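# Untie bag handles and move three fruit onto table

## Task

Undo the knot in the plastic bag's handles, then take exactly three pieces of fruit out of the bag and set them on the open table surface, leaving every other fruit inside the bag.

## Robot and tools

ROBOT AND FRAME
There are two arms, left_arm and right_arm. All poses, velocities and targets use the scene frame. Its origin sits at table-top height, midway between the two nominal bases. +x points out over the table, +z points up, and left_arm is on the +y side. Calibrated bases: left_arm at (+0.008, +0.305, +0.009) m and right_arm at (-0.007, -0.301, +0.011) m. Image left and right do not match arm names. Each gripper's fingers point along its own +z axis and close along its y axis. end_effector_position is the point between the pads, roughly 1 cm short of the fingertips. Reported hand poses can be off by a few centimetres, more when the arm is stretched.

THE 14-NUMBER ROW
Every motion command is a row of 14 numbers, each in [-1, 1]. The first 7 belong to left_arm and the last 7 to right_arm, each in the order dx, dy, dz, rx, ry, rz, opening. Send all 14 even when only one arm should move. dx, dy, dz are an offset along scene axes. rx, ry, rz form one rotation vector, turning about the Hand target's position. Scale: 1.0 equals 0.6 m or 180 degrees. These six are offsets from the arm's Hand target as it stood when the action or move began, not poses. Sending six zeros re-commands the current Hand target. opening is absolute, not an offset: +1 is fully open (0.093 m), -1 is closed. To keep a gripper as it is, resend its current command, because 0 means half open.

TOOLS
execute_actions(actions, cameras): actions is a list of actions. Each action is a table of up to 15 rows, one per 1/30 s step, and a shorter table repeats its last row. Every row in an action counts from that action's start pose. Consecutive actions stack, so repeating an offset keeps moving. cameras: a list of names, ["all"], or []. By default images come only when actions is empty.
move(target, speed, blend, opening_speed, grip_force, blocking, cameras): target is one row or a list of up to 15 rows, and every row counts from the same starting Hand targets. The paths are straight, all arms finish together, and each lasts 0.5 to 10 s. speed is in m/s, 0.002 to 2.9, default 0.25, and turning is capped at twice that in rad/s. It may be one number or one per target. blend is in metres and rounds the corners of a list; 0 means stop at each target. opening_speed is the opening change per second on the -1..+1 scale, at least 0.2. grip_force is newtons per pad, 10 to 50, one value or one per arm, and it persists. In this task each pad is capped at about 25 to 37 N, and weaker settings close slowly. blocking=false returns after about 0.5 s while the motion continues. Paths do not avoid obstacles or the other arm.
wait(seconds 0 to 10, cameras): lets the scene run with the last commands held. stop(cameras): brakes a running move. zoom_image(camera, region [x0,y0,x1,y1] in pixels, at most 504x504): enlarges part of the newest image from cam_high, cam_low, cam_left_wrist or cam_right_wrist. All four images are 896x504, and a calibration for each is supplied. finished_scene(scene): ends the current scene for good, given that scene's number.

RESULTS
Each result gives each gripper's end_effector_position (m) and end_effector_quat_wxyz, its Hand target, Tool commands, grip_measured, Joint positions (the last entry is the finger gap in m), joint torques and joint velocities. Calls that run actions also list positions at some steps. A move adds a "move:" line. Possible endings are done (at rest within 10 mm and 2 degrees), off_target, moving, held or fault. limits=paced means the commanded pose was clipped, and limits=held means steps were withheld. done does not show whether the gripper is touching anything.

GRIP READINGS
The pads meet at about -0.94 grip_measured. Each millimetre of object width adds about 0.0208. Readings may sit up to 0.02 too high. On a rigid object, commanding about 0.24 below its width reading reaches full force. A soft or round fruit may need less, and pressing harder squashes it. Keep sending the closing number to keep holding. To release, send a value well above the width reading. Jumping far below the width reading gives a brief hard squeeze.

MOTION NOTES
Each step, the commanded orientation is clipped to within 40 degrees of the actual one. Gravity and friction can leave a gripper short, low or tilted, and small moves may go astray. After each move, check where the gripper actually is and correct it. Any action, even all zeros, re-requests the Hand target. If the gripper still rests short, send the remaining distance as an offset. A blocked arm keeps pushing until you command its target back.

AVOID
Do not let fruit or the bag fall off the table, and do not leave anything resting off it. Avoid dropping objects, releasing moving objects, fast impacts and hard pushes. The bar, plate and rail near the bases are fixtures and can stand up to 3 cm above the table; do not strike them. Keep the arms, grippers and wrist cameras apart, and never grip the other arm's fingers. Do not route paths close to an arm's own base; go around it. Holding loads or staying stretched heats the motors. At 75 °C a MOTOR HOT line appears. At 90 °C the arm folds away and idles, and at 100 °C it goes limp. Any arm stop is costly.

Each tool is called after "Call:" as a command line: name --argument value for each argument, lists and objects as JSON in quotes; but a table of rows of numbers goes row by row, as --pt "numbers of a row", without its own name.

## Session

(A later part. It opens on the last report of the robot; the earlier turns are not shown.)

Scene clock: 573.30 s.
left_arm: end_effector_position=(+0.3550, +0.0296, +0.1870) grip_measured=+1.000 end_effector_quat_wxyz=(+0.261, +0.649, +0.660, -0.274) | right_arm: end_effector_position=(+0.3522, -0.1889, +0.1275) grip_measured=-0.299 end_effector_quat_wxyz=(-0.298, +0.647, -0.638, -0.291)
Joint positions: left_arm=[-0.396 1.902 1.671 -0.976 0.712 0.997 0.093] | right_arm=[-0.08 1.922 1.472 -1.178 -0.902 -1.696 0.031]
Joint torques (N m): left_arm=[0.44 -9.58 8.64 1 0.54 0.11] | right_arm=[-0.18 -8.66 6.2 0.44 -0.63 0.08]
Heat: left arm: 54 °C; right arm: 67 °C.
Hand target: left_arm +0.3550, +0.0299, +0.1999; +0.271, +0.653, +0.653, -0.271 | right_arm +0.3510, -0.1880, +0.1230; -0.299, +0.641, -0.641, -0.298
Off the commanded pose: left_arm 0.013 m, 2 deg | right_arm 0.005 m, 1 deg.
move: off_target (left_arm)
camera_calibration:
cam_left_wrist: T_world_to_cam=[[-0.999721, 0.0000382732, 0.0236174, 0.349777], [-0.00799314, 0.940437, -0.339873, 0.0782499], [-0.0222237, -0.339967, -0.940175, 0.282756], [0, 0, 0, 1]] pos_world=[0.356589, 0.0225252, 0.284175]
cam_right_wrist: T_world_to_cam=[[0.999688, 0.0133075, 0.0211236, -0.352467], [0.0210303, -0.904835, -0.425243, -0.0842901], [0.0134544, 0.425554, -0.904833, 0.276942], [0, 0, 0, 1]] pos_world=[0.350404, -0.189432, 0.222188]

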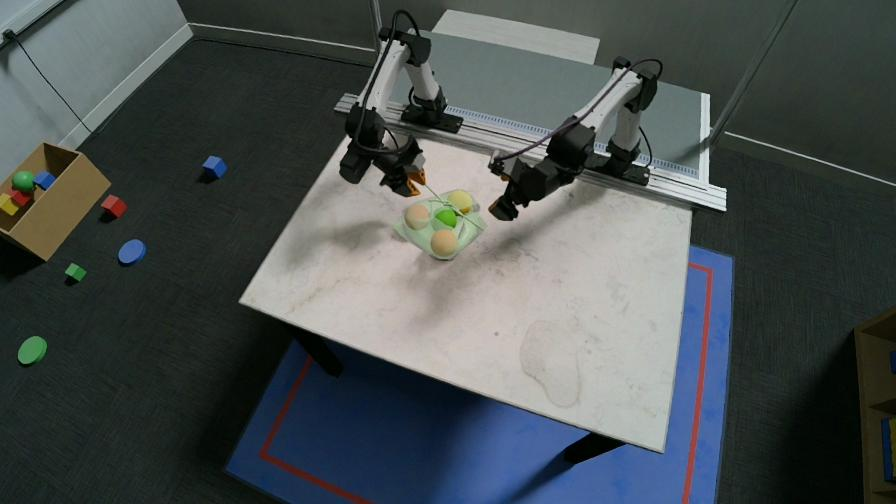

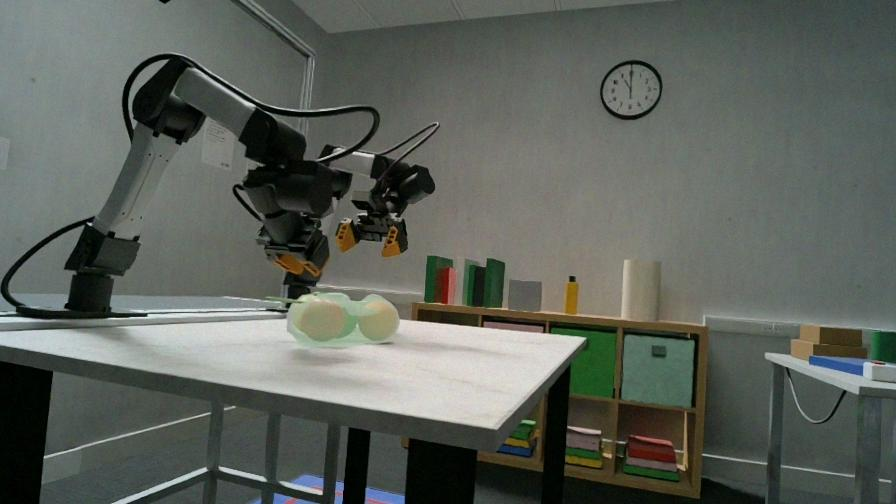

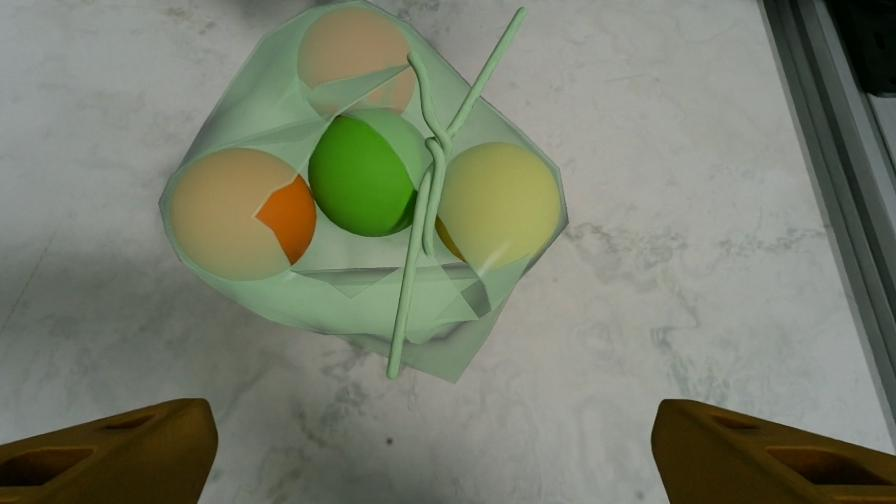

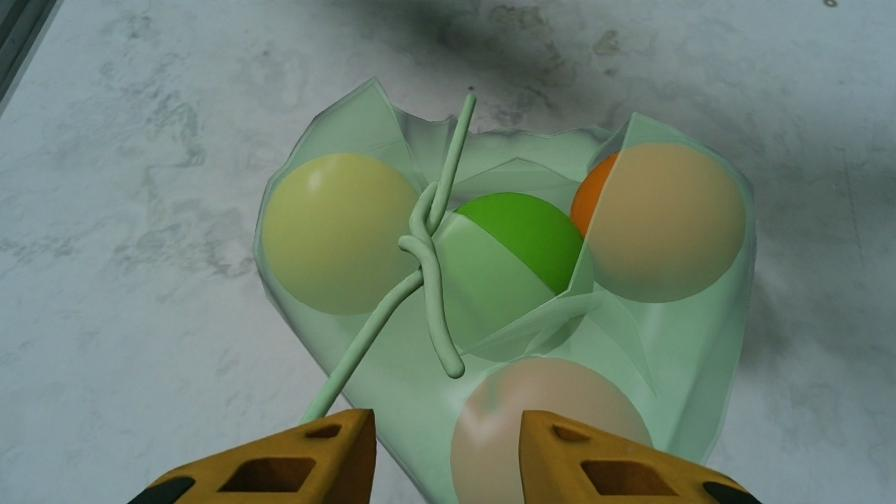

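Call:
move --target '[0,0,0,0,0,0,1,-0.0017,0.065,-0.0583,0,0,0,-0.5]' --cameras '["all"]' --speed 0.08

Call:
zoom_image --camera "cam_right_wrist" --region '[250, 150, 650, 504]'

Call:
zoom_image --camera "cam_low" --region '[240, 190, 420, 360]'

Call:
zoom_image --camera "cam_left_wrist" --region '[300, 0, 600, 200]'

Scene clock: 598.73 s.
left_arm: end_effector_position=(+0.3549, +0.0297, +0.1869) grip_measured=+1.000 end_effector_quat_wxyz=(+0.260, +0.649, +0.660, -0.274) | right_arm: end_effector_position=(+0.3519, -0.1497, +0.0910) grip_measured=-0.499 end_effector_quat_wxyz=(-0.299, +0.645, -0.639, -0.294)
Joint positions: left_arm=[-0.396 1.902 1.671 -0.976 0.712 0.998 0.093] | right_arm=[0.034 1.922 1.325 -0.888 -0.905 -1.508 0.021]
Joint torques (N m): left_arm=[0.44 -9.61 8.62 0.95 0.55 0.07] | right_arm=[-0.16 -9.18 6.26 0.76 -0.6 0.05]
Heat: left arm: 53 °C; right arm: 63 °C.
Hand target: left_arm +0.3550, +0.0299, +0.1999; +0.271, +0.653, +0.653, -0.271 | right_arm +0.3500, -0.1490, +0.0880; -0.299, +0.641, -0.641, -0.298
Off the commanded pose: left_arm 0.013 m, 2 deg | right_arm 0.004 m, 1 deg.
move: off_target (left_arm)
camera_calibration:
cam_left_wrist: T_world_to_cam=[[-0.999711, 0.000288618, 0.0240569, 0.349547], [-0.00789996, 0.940546, -0.339575, 0.0780958], [-0.0227247, -0.339667, -0.940271, 0.282859], [0, 0, 0, 1]] pos_world=[0.356491, 0.0225243, 0.284075]
cam_right_wrist: T_world_to_cam=[[0.999806, 0.0106512, 0.0165414, -0.351894], [0.0167253, -0.902892, -0.429542, -0.062193], [0.0103599, 0.429735, -0.902896, 0.228795], [0, 0, 0, 1]] pos_world=[0.350496, -0.150726, 0.185684]

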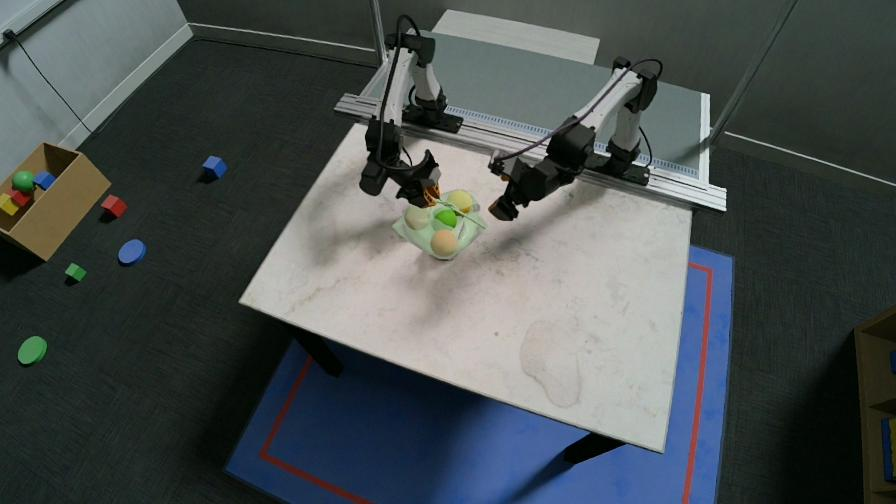

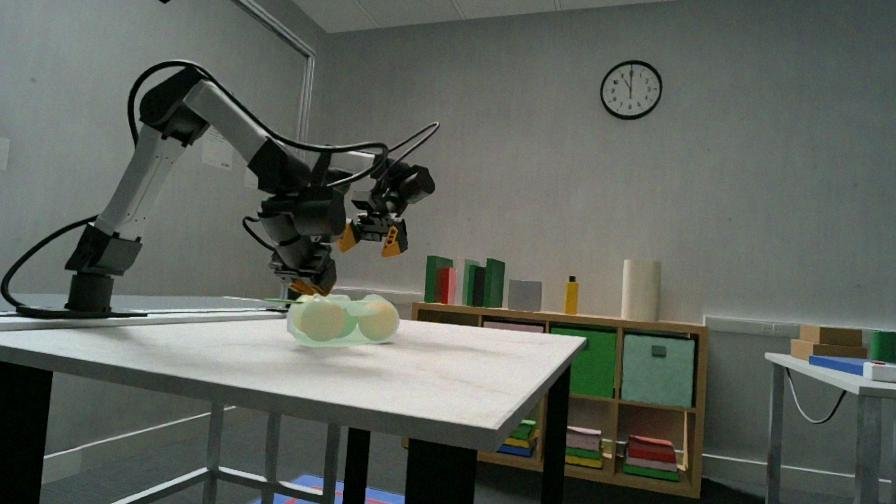

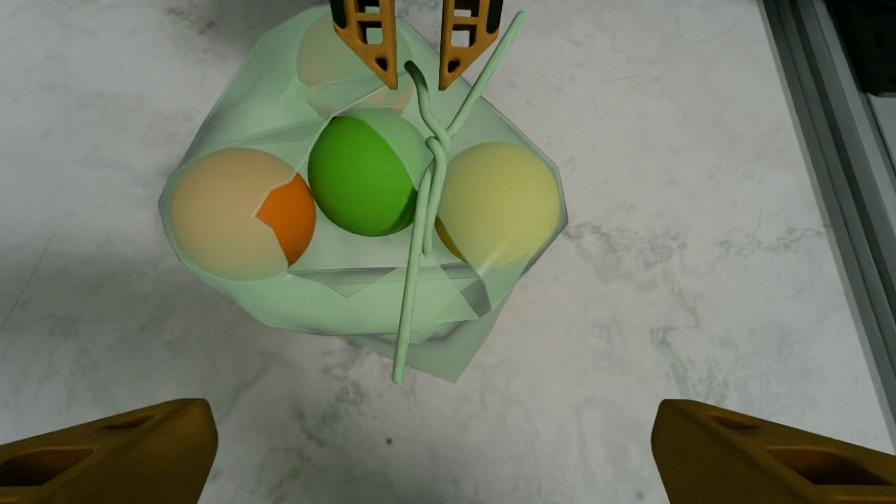

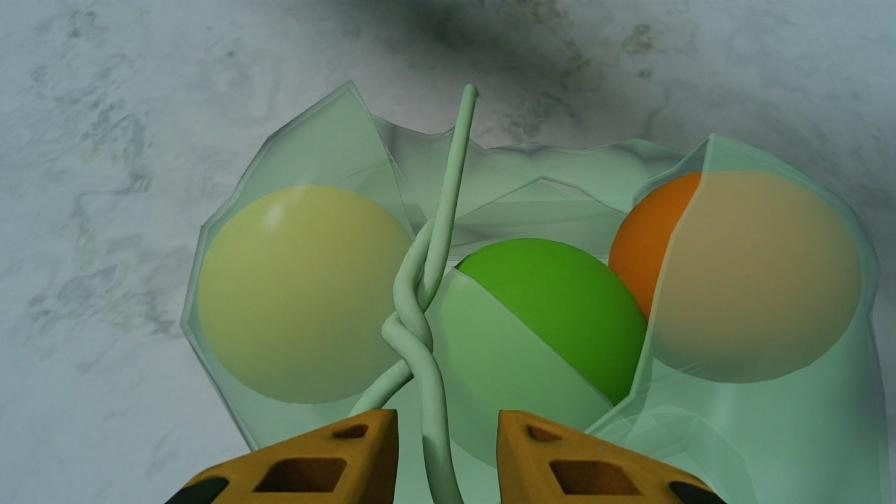

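Scaled by 1.260 from the camera's 896x504 image, which has a finer 1280x720 frame.

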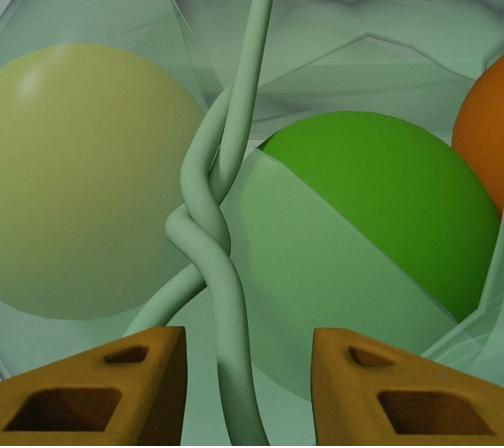

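Scaled by 2.800 from the camera's 896x504 image, which has a finer 1280x720 frame.

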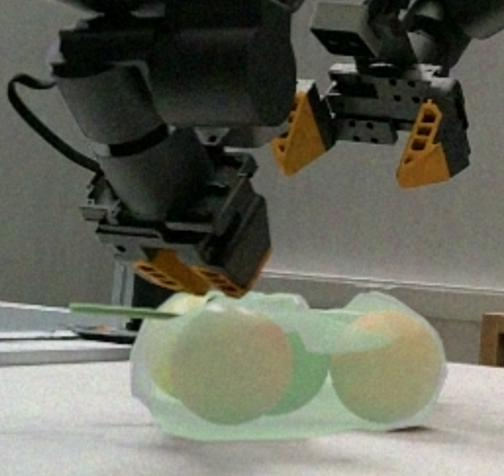

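Scaled by 1.680 from the camera's 896x504 image, which has a finer 1280x720 frame.

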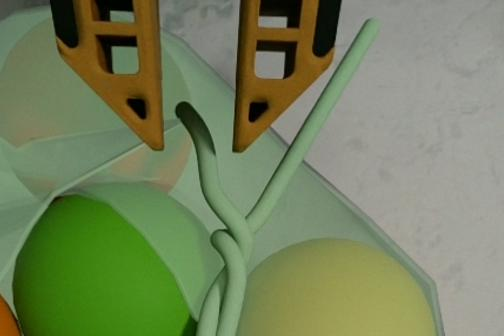

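Call:
move --target '[0,0,0,0,0,0,1,0,0,0,0,0,0,-1]' --cameras '["all"]' --opening_speed 0.4

Call:
zoom_image --camera "cam_right_wrist" --region '[250, 150, 650, 504]'

Call:
zoom_image --camera "cam_left_wrist" --region '[300, 0, 600, 200]'

Scene clock: 606.97 s.
left_arm: end_effector_position=(+0.3549, +0.0297, +0.1869) grip_measured=+1.000 end_effector_quat_wxyz=(+0.260, +0.649, +0.660, -0.274) | right_arm: end_effector_position=(+0.3521, -0.1497, +0.0910) grip_measured=-0.987 end_effector_quat_wxyz=(-0.299, +0.645, -0.639, -0.294)
Joint positions: left_arm=[-0.396 1.902 1.671 -0.976 0.712 0.998 0.093] | right_arm=[0.034 1.922 1.325 -0.887 -0.905 -1.507 0]
Joint torques (N m): left_arm=[0.42 -9.62 8.62 0.97 0.55 0.1] | right_arm=[-0.2 -9.25 6.32 0.78 -0.63 0.11]
Heat: left arm: 53 °C; right arm: 62 °C.
Hand target: left_arm +0.3550, +0.0299, +0.1999; +0.271, +0.653, +0.653, -0.271 | right_arm +0.3499, -0.1490, +0.0880; -0.299, +0.641, -0.641, -0.298
Off the commanded pose: left_arm 0.013 m, 2 deg | right_arm 0.004 m, 1 deg.
move: off_target (left_arm)
camera_calibration:
cam_left_wrist: T_world_to_cam=[[-0.999711, 0.000288618, 0.0240569, 0.349547], [-0.00789996, 0.940546, -0.339575, 0.0780958], [-0.0227247, -0.339667, -0.940271, 0.282859], [0, 0, 0, 1]] pos_world=[0.356491, 0.0225243, 0.284075]
cam_right_wrist: T_world_to_cam=[[0.999808, 0.0102502, 0.0166832, -0.352081], [0.0164241, -0.902897, -0.429542, -0.0620898], [0.0106603, 0.429734, -0.902893, 0.228687], [0, 0, 0, 1]] pos_world=[0.350596, -0.150727, 0.185684]

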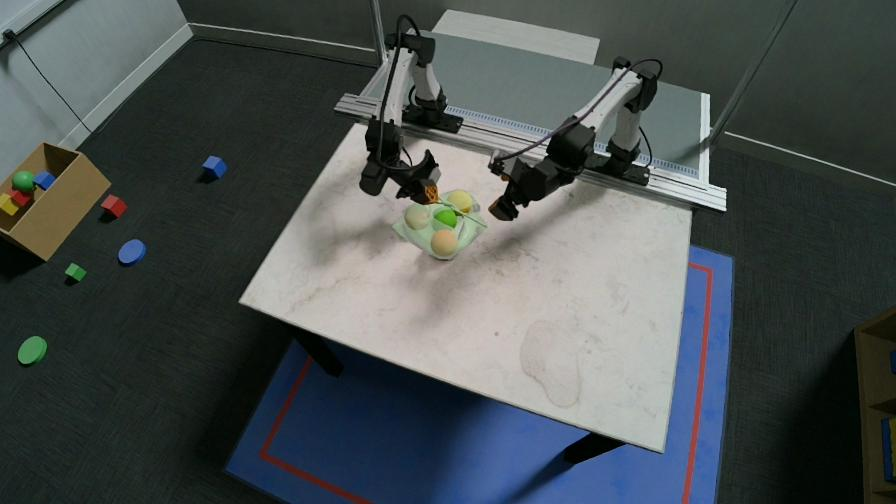

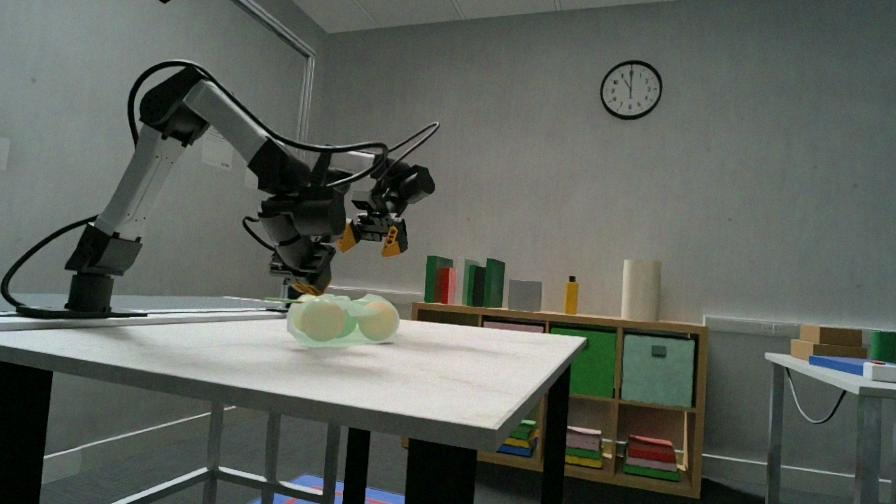

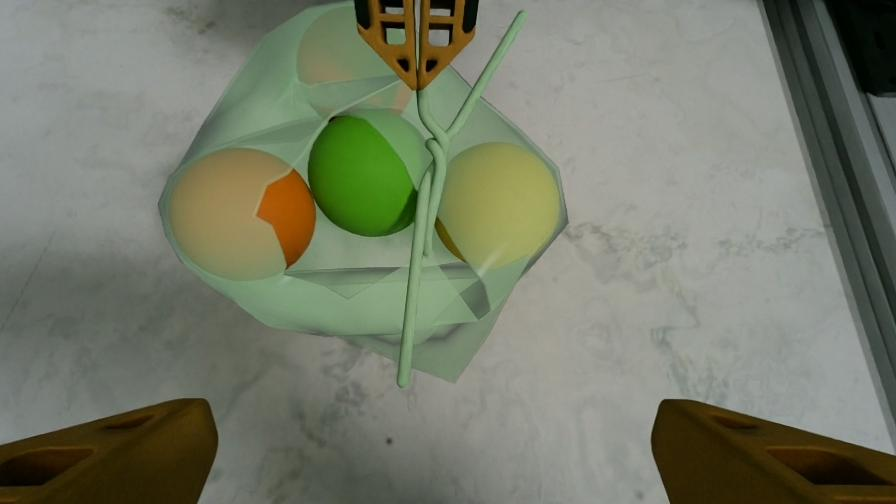

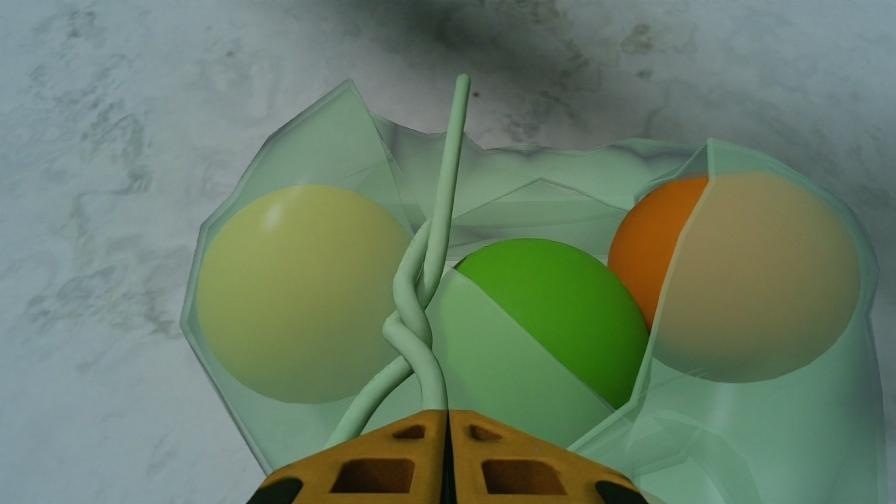

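Scaled by 1.260 from the camera's 896x504 image, which has a finer 1280x720 frame.

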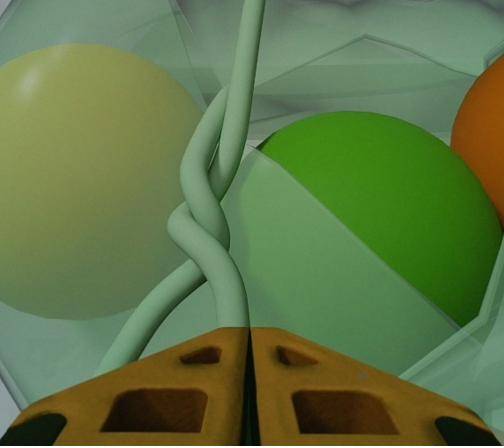

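Scaled by 1.680 from the camera's 896x504 image, which has a finer 1280x720 frame.

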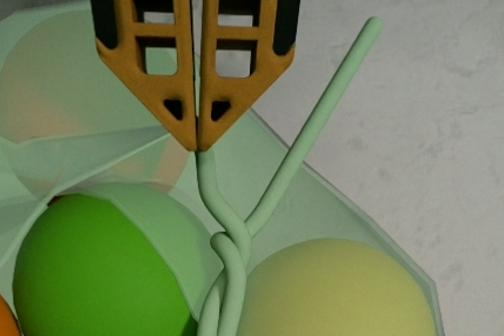

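Call:
move --target '[0,0,0,0,0,0,1,0,-0.0667,0.033,0,0,0,-1]' --cameras '["all"]' --speed 0.06

Call:
zoom_image --camera "cam_left_wrist" --region '[200, 0, 600, 400]'

Call:
zoom_image --camera "cam_low" --region '[240, 190, 420, 360]'

Scene clock: 616.80 s.
left_arm: end_effector_position=(+0.3549, +0.0297, +0.1869) grip_measured=+1.000 end_effector_quat_wxyz=(+0.260, +0.649, +0.660, -0.274) | right_arm: end_effector_position=(+0.3455, -0.1865, +0.1054) grip_measured=-0.987 end_effector_quat_wxyz=(-0.296, +0.644, -0.641, -0.295)
Joint positions: left_arm=[-0.396 1.902 1.671 -0.976 0.712 0.998 0.093] | right_arm=[-0.072 1.922 1.379 -1.083 -0.905 -1.679 0]
Joint torques (N m): left_arm=[0.5 -9.61 8.68 0.95 0.55 0.09] | right_arm=[-0.81 -7.42 10.56 0.04 -0.61 -0.06]
Heat: left arm: 53 °C; right arm: 61 °C.
Hand target: left_arm +0.3550, +0.0299, +0.1999; +0.271, +0.653, +0.653, -0.271 | right_arm +0.3500, -0.1890, +0.1078; -0.299, +0.641, -0.641, -0.298
Off the commanded pose: left_arm 0.013 m, 2 deg | right_arm 0.006 m, 1 deg.
move: off_target (left_arm)
camera_calibration:
cam_left_wrist: T_world_to_cam=[[-0.999711, 0.000288618, 0.0240569, 0.349547], [-0.00789996, 0.940546, -0.339575, 0.0780958], [-0.0227247, -0.339667, -0.940271, 0.282859], [0, 0, 0, 1]] pos_world=[0.356491, 0.0225243, 0.284075]
cam_right_wrist: T_world_to_cam=[[0.999893, 0.00961391, 0.0110457, -0.34506], [0.0134179, -0.903607, -0.428152, -0.0882303], [0.00586478, 0.428254, -0.903639, 0.259007], [0, 0, 0, 1]] pos_world=[0.344688, -0.187329, 0.200084]

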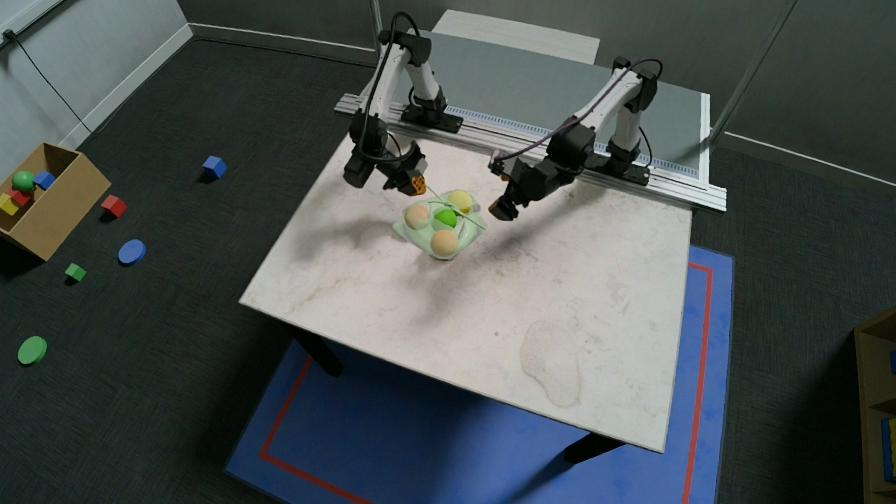

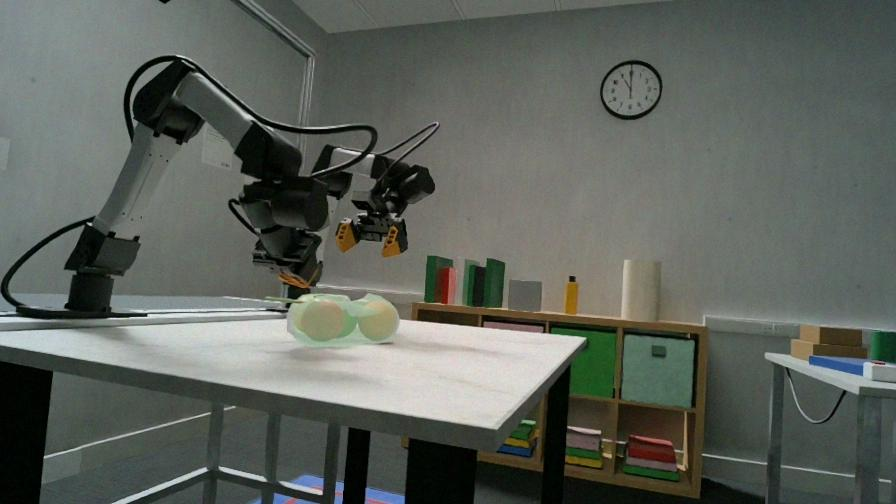

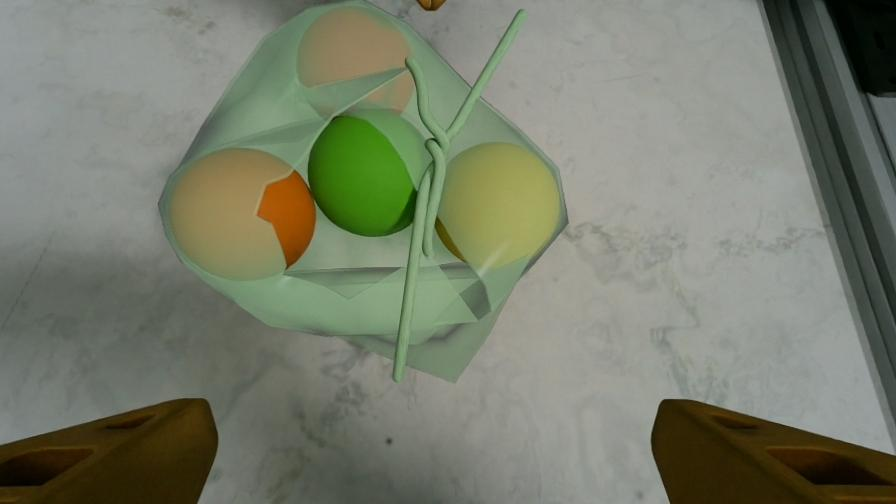

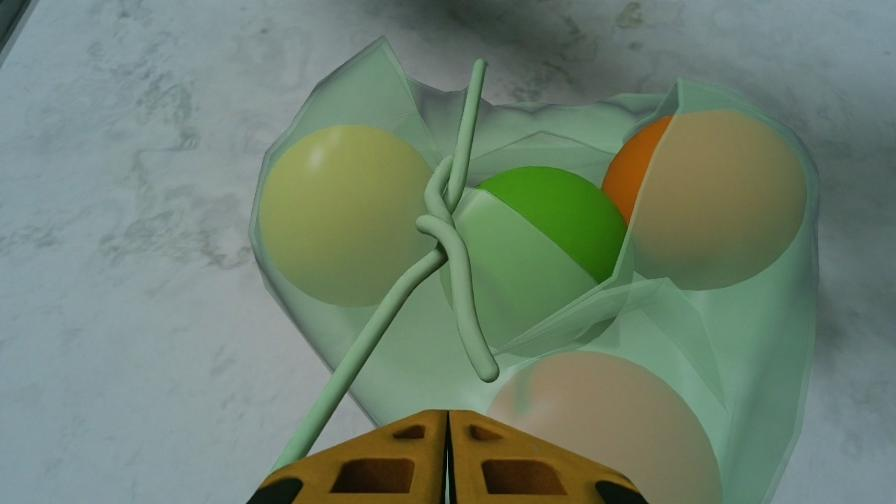

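Scaled by 1.260 from the camera's 896x504 image, which has a finer 1280x720 frame.

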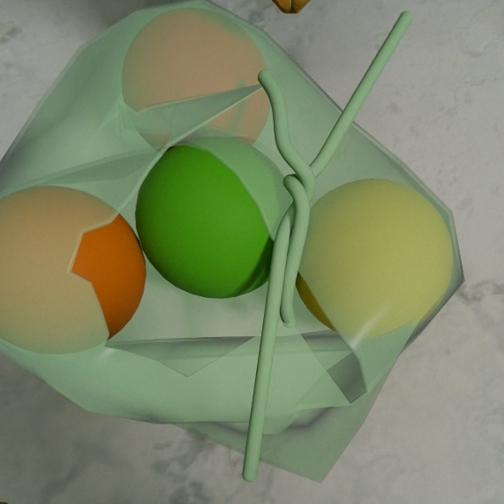

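Scaled by 2.800 from the camera's 896x504 image, which has a finer 1280x720 frame.

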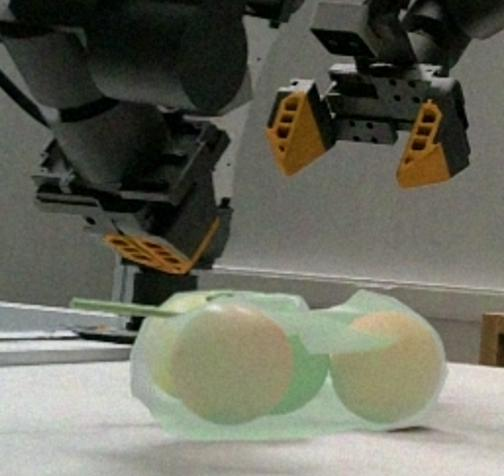

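Call:
move --pt "0 0 0 0 0 0 1 0 0 0 0 0 0 -0.5" --pt "0 0 0 0 0 0 1 0 0.0667 -0.048 0 0 0 -0.5" --pt "0 0 0 0 0 0 1 0 0.0667 -0.048 0 0 0 -1" --cameras '["all"]' --speed 0.06 --opening_speed 0.5

Call:
zoom_image --camera "cam_left_wrist" --region '[300, 0, 600, 200]'

Call:
zoom_image --camera "cam_low" --region '[240, 190, 420, 360]'

Scene clock: 640.03 s.
left_arm: end_effector_position=(+0.3549, +0.0297, +0.1869) grip_measured=+1.000 end_effector_quat_wxyz=(+0.260, +0.649, +0.660, -0.274) | right_arm: end_effector_position=(+0.3526, -0.1497, +0.0867) grip_measured=-0.956 end_effector_quat_wxyz=(-0.303, +0.646, -0.637, -0.290)
Joint positions: left_arm=[-0.396 1.902 1.671 -0.976 0.712 0.998 0.093] | right_arm=[0.034 1.922 1.305 -0.853 -0.906 -1.505 0]
Joint torques (N m): left_arm=[0.46 -9.59 8.62 0.96 0.54 0.09] | right_arm=[-0.1 -7.87 6.38 0.77 -0.6 0.08]
Heat: left arm: 53 °C; right arm: 61 °C.
Hand target: left_arm +0.3550, +0.0299, +0.1999; +0.271, +0.653, +0.653, -0.271 | right_arm +0.3501, -0.1490, +0.0791; -0.299, +0.641, -0.641, -0.298
Off the commanded pose: left_arm 0.013 m, 2 deg | right_arm 0.008 m, 1 deg.
move: off_target (left_arm)
camera_calibration:
cam_left_wrist: T_world_to_cam=[[-0.999711, 0.000288618, 0.0240569, 0.349547], [-0.00789996, 0.940546, -0.339575, 0.0780958], [-0.0227247, -0.339667, -0.940271, 0.282859], [0, 0, 0, 1]] pos_world=[0.356491, 0.0225243, 0.284075]
cam_right_wrist: T_world_to_cam=[[0.999509, 0.0100343, 0.029672, -0.353708], [0.0218409, -0.902286, -0.430585, -0.0655826], [0.022452, 0.431021, -0.902062, 0.220638], [0, 0, 0, 1]] pos_world=[0.350013, -0.150725, 0.181286]

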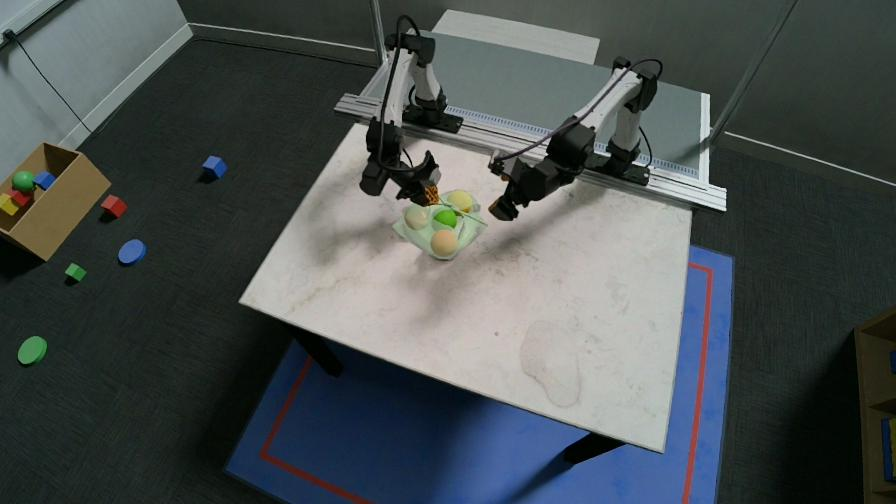

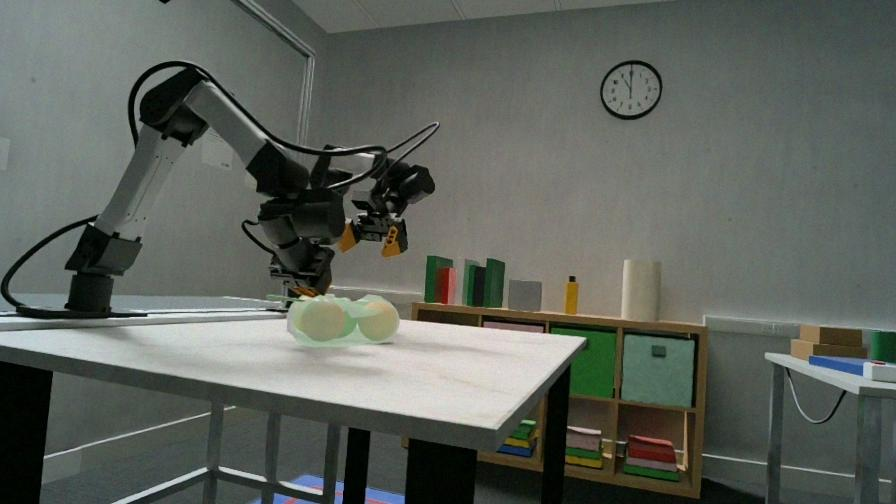

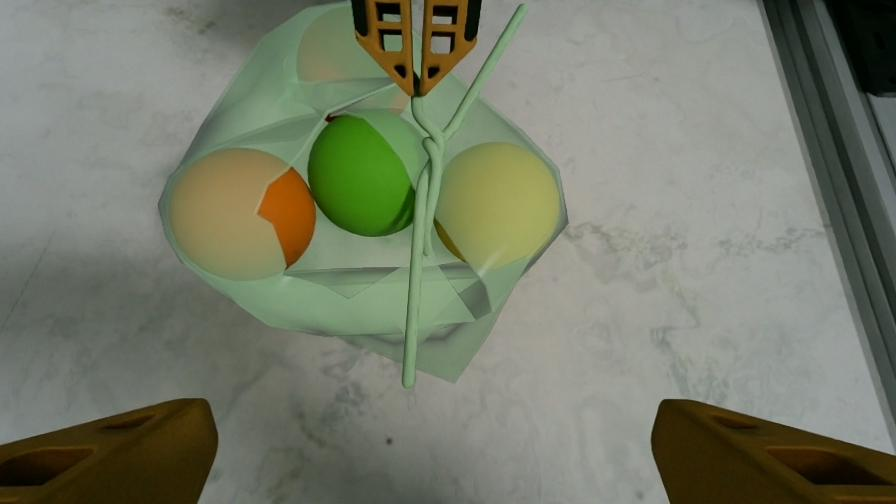

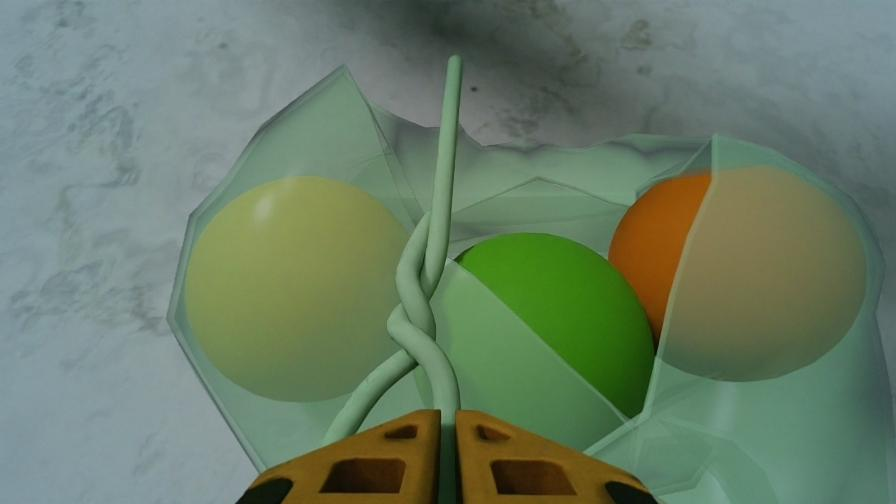

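Scaled by 1.680 from the camera's 896x504 image, which has a finer 1280x720 frame.

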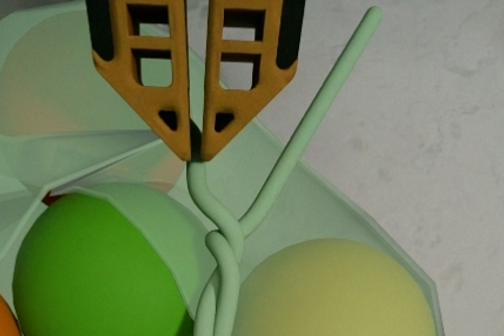

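Scaled by 2.800 from the camera's 896x504 image, which has a finer 1280x720 frame.

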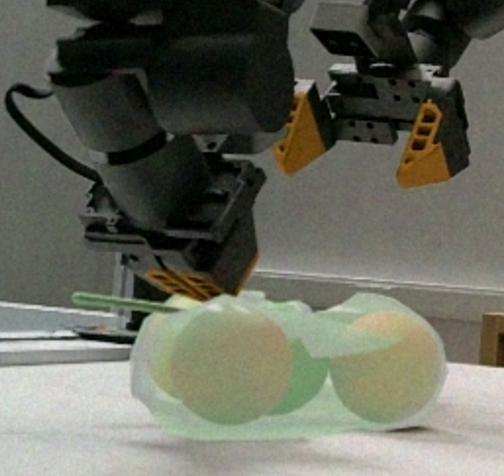

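Call:
move --target '[0,0,0,0,0,0,1,0,-0.05,0.035,0,0,0,-1]' --cameras '["all"]' --speed 0.04

Call:
zoom_image --camera "cam_left_wrist" --region '[200, 0, 600, 400]'

Call:
zoom_image --camera "cam_low" --region '[240, 190, 420, 360]'

Scene clock: 649.53 s.
left_arm: end_effector_position=(+0.3549, +0.0297, +0.1869) grip_measured=+1.000 end_effector_quat_wxyz=(+0.260, +0.649, +0.660, -0.274) | right_arm: end_effector_position=(+0.3457, -0.1763, +0.0967) grip_measured=-0.956 end_effector_quat_wxyz=(-0.296, +0.644, -0.641, -0.295)
Joint positions: left_arm=[-0.396 1.902 1.671 -0.976 0.712 0.998 0.093] | right_arm=[-0.042 1.922 1.345 -1.012 -0.906 -1.631 0]
Joint torques (N m): left_arm=[0.44 -9.62 8.68 0.96 0.55 0.09] | right_arm=[-1.05 -7.83 10.48 0.1 -0.65 -0.06]
Heat: left arm: 53 °C; right arm: 61 °C.
Hand target: left_arm +0.3550, +0.0299, +0.1999; +0.271, +0.653, +0.653, -0.271 | right_arm +0.3500, -0.1790, +0.1000; -0.299, +0.641, -0.641, -0.298
Off the commanded pose: left_arm 0.013 m, 2 deg | right_arm 0.006 m, 1 deg.
move: off_target (left_arm)
camera_calibration:
cam_left_wrist: T_world_to_cam=[[-0.999711, 0.000288618, 0.0240569, 0.349547], [-0.00789996, 0.940546, -0.339575, 0.0780958], [-0.0227247, -0.339667, -0.940271, 0.282859], [0, 0, 0, 1]] pos_world=[0.356491, 0.0225243, 0.284075]
cam_right_wrist: T_world_to_cam=[[0.999895, 0.010357, 0.0101768, -0.344964], [0.0137163, -0.903693, -0.427961, -0.0828961], [0.00476434, 0.428055, -0.90374, 0.247139], [0, 0, 0, 1]] pos_world=[0.344887, -0.177129, 0.191384]

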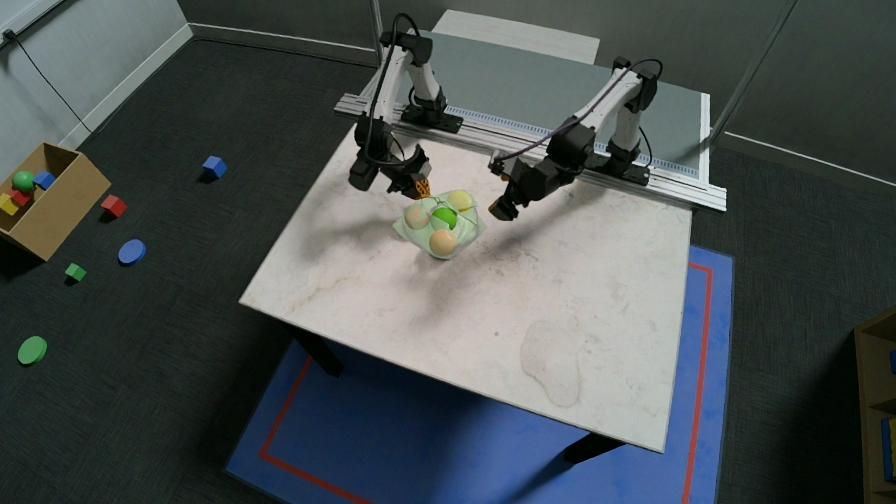

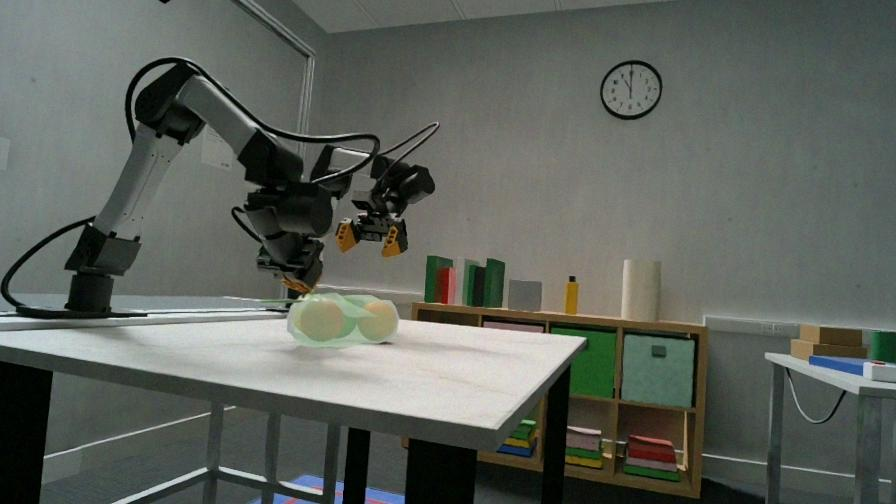

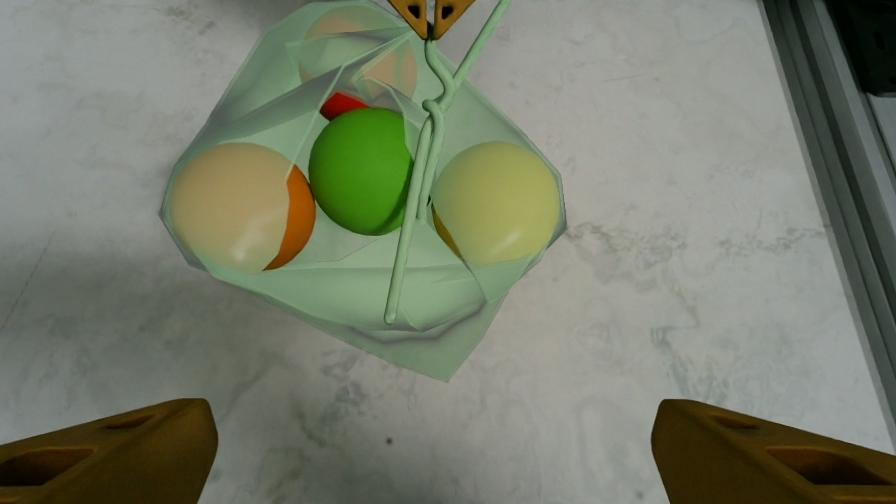

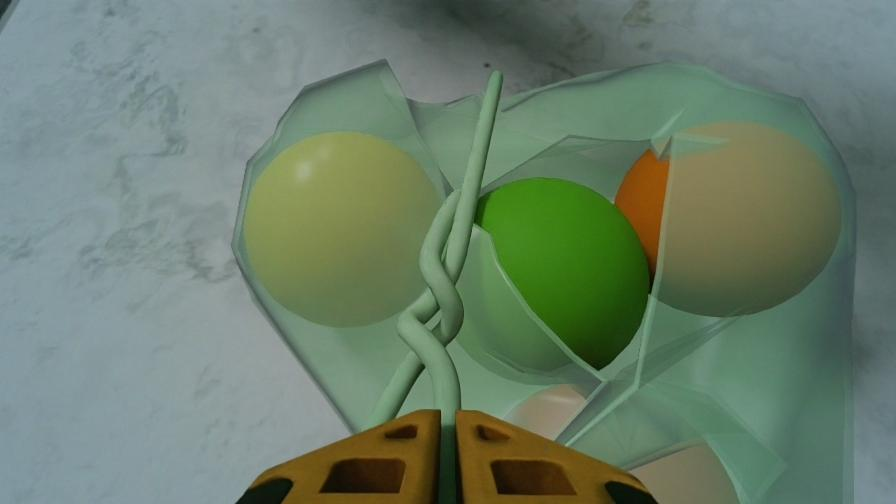

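Scaled by 1.260 from the camera's 896x504 image, which has a finer 1280x720 frame.

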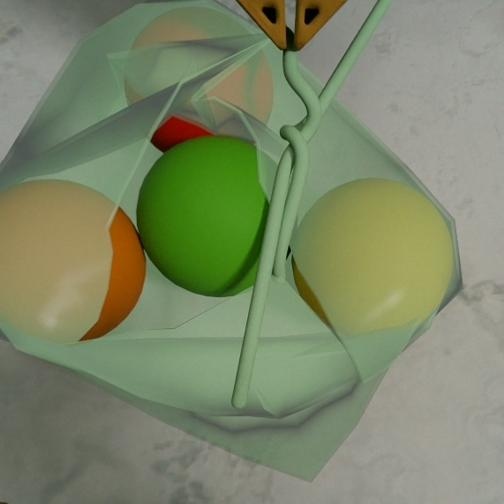

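Scaled by 2.800 from the camera's 896x504 image, which has a finer 1280x720 frame.

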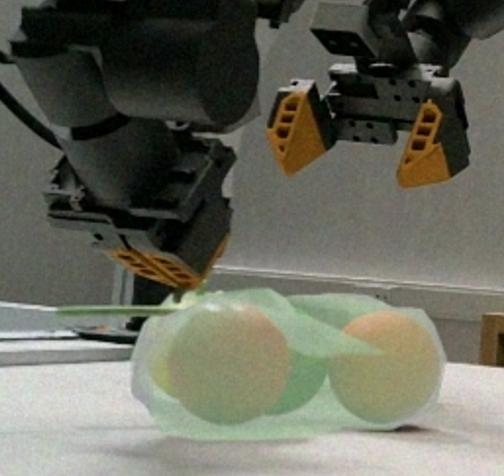

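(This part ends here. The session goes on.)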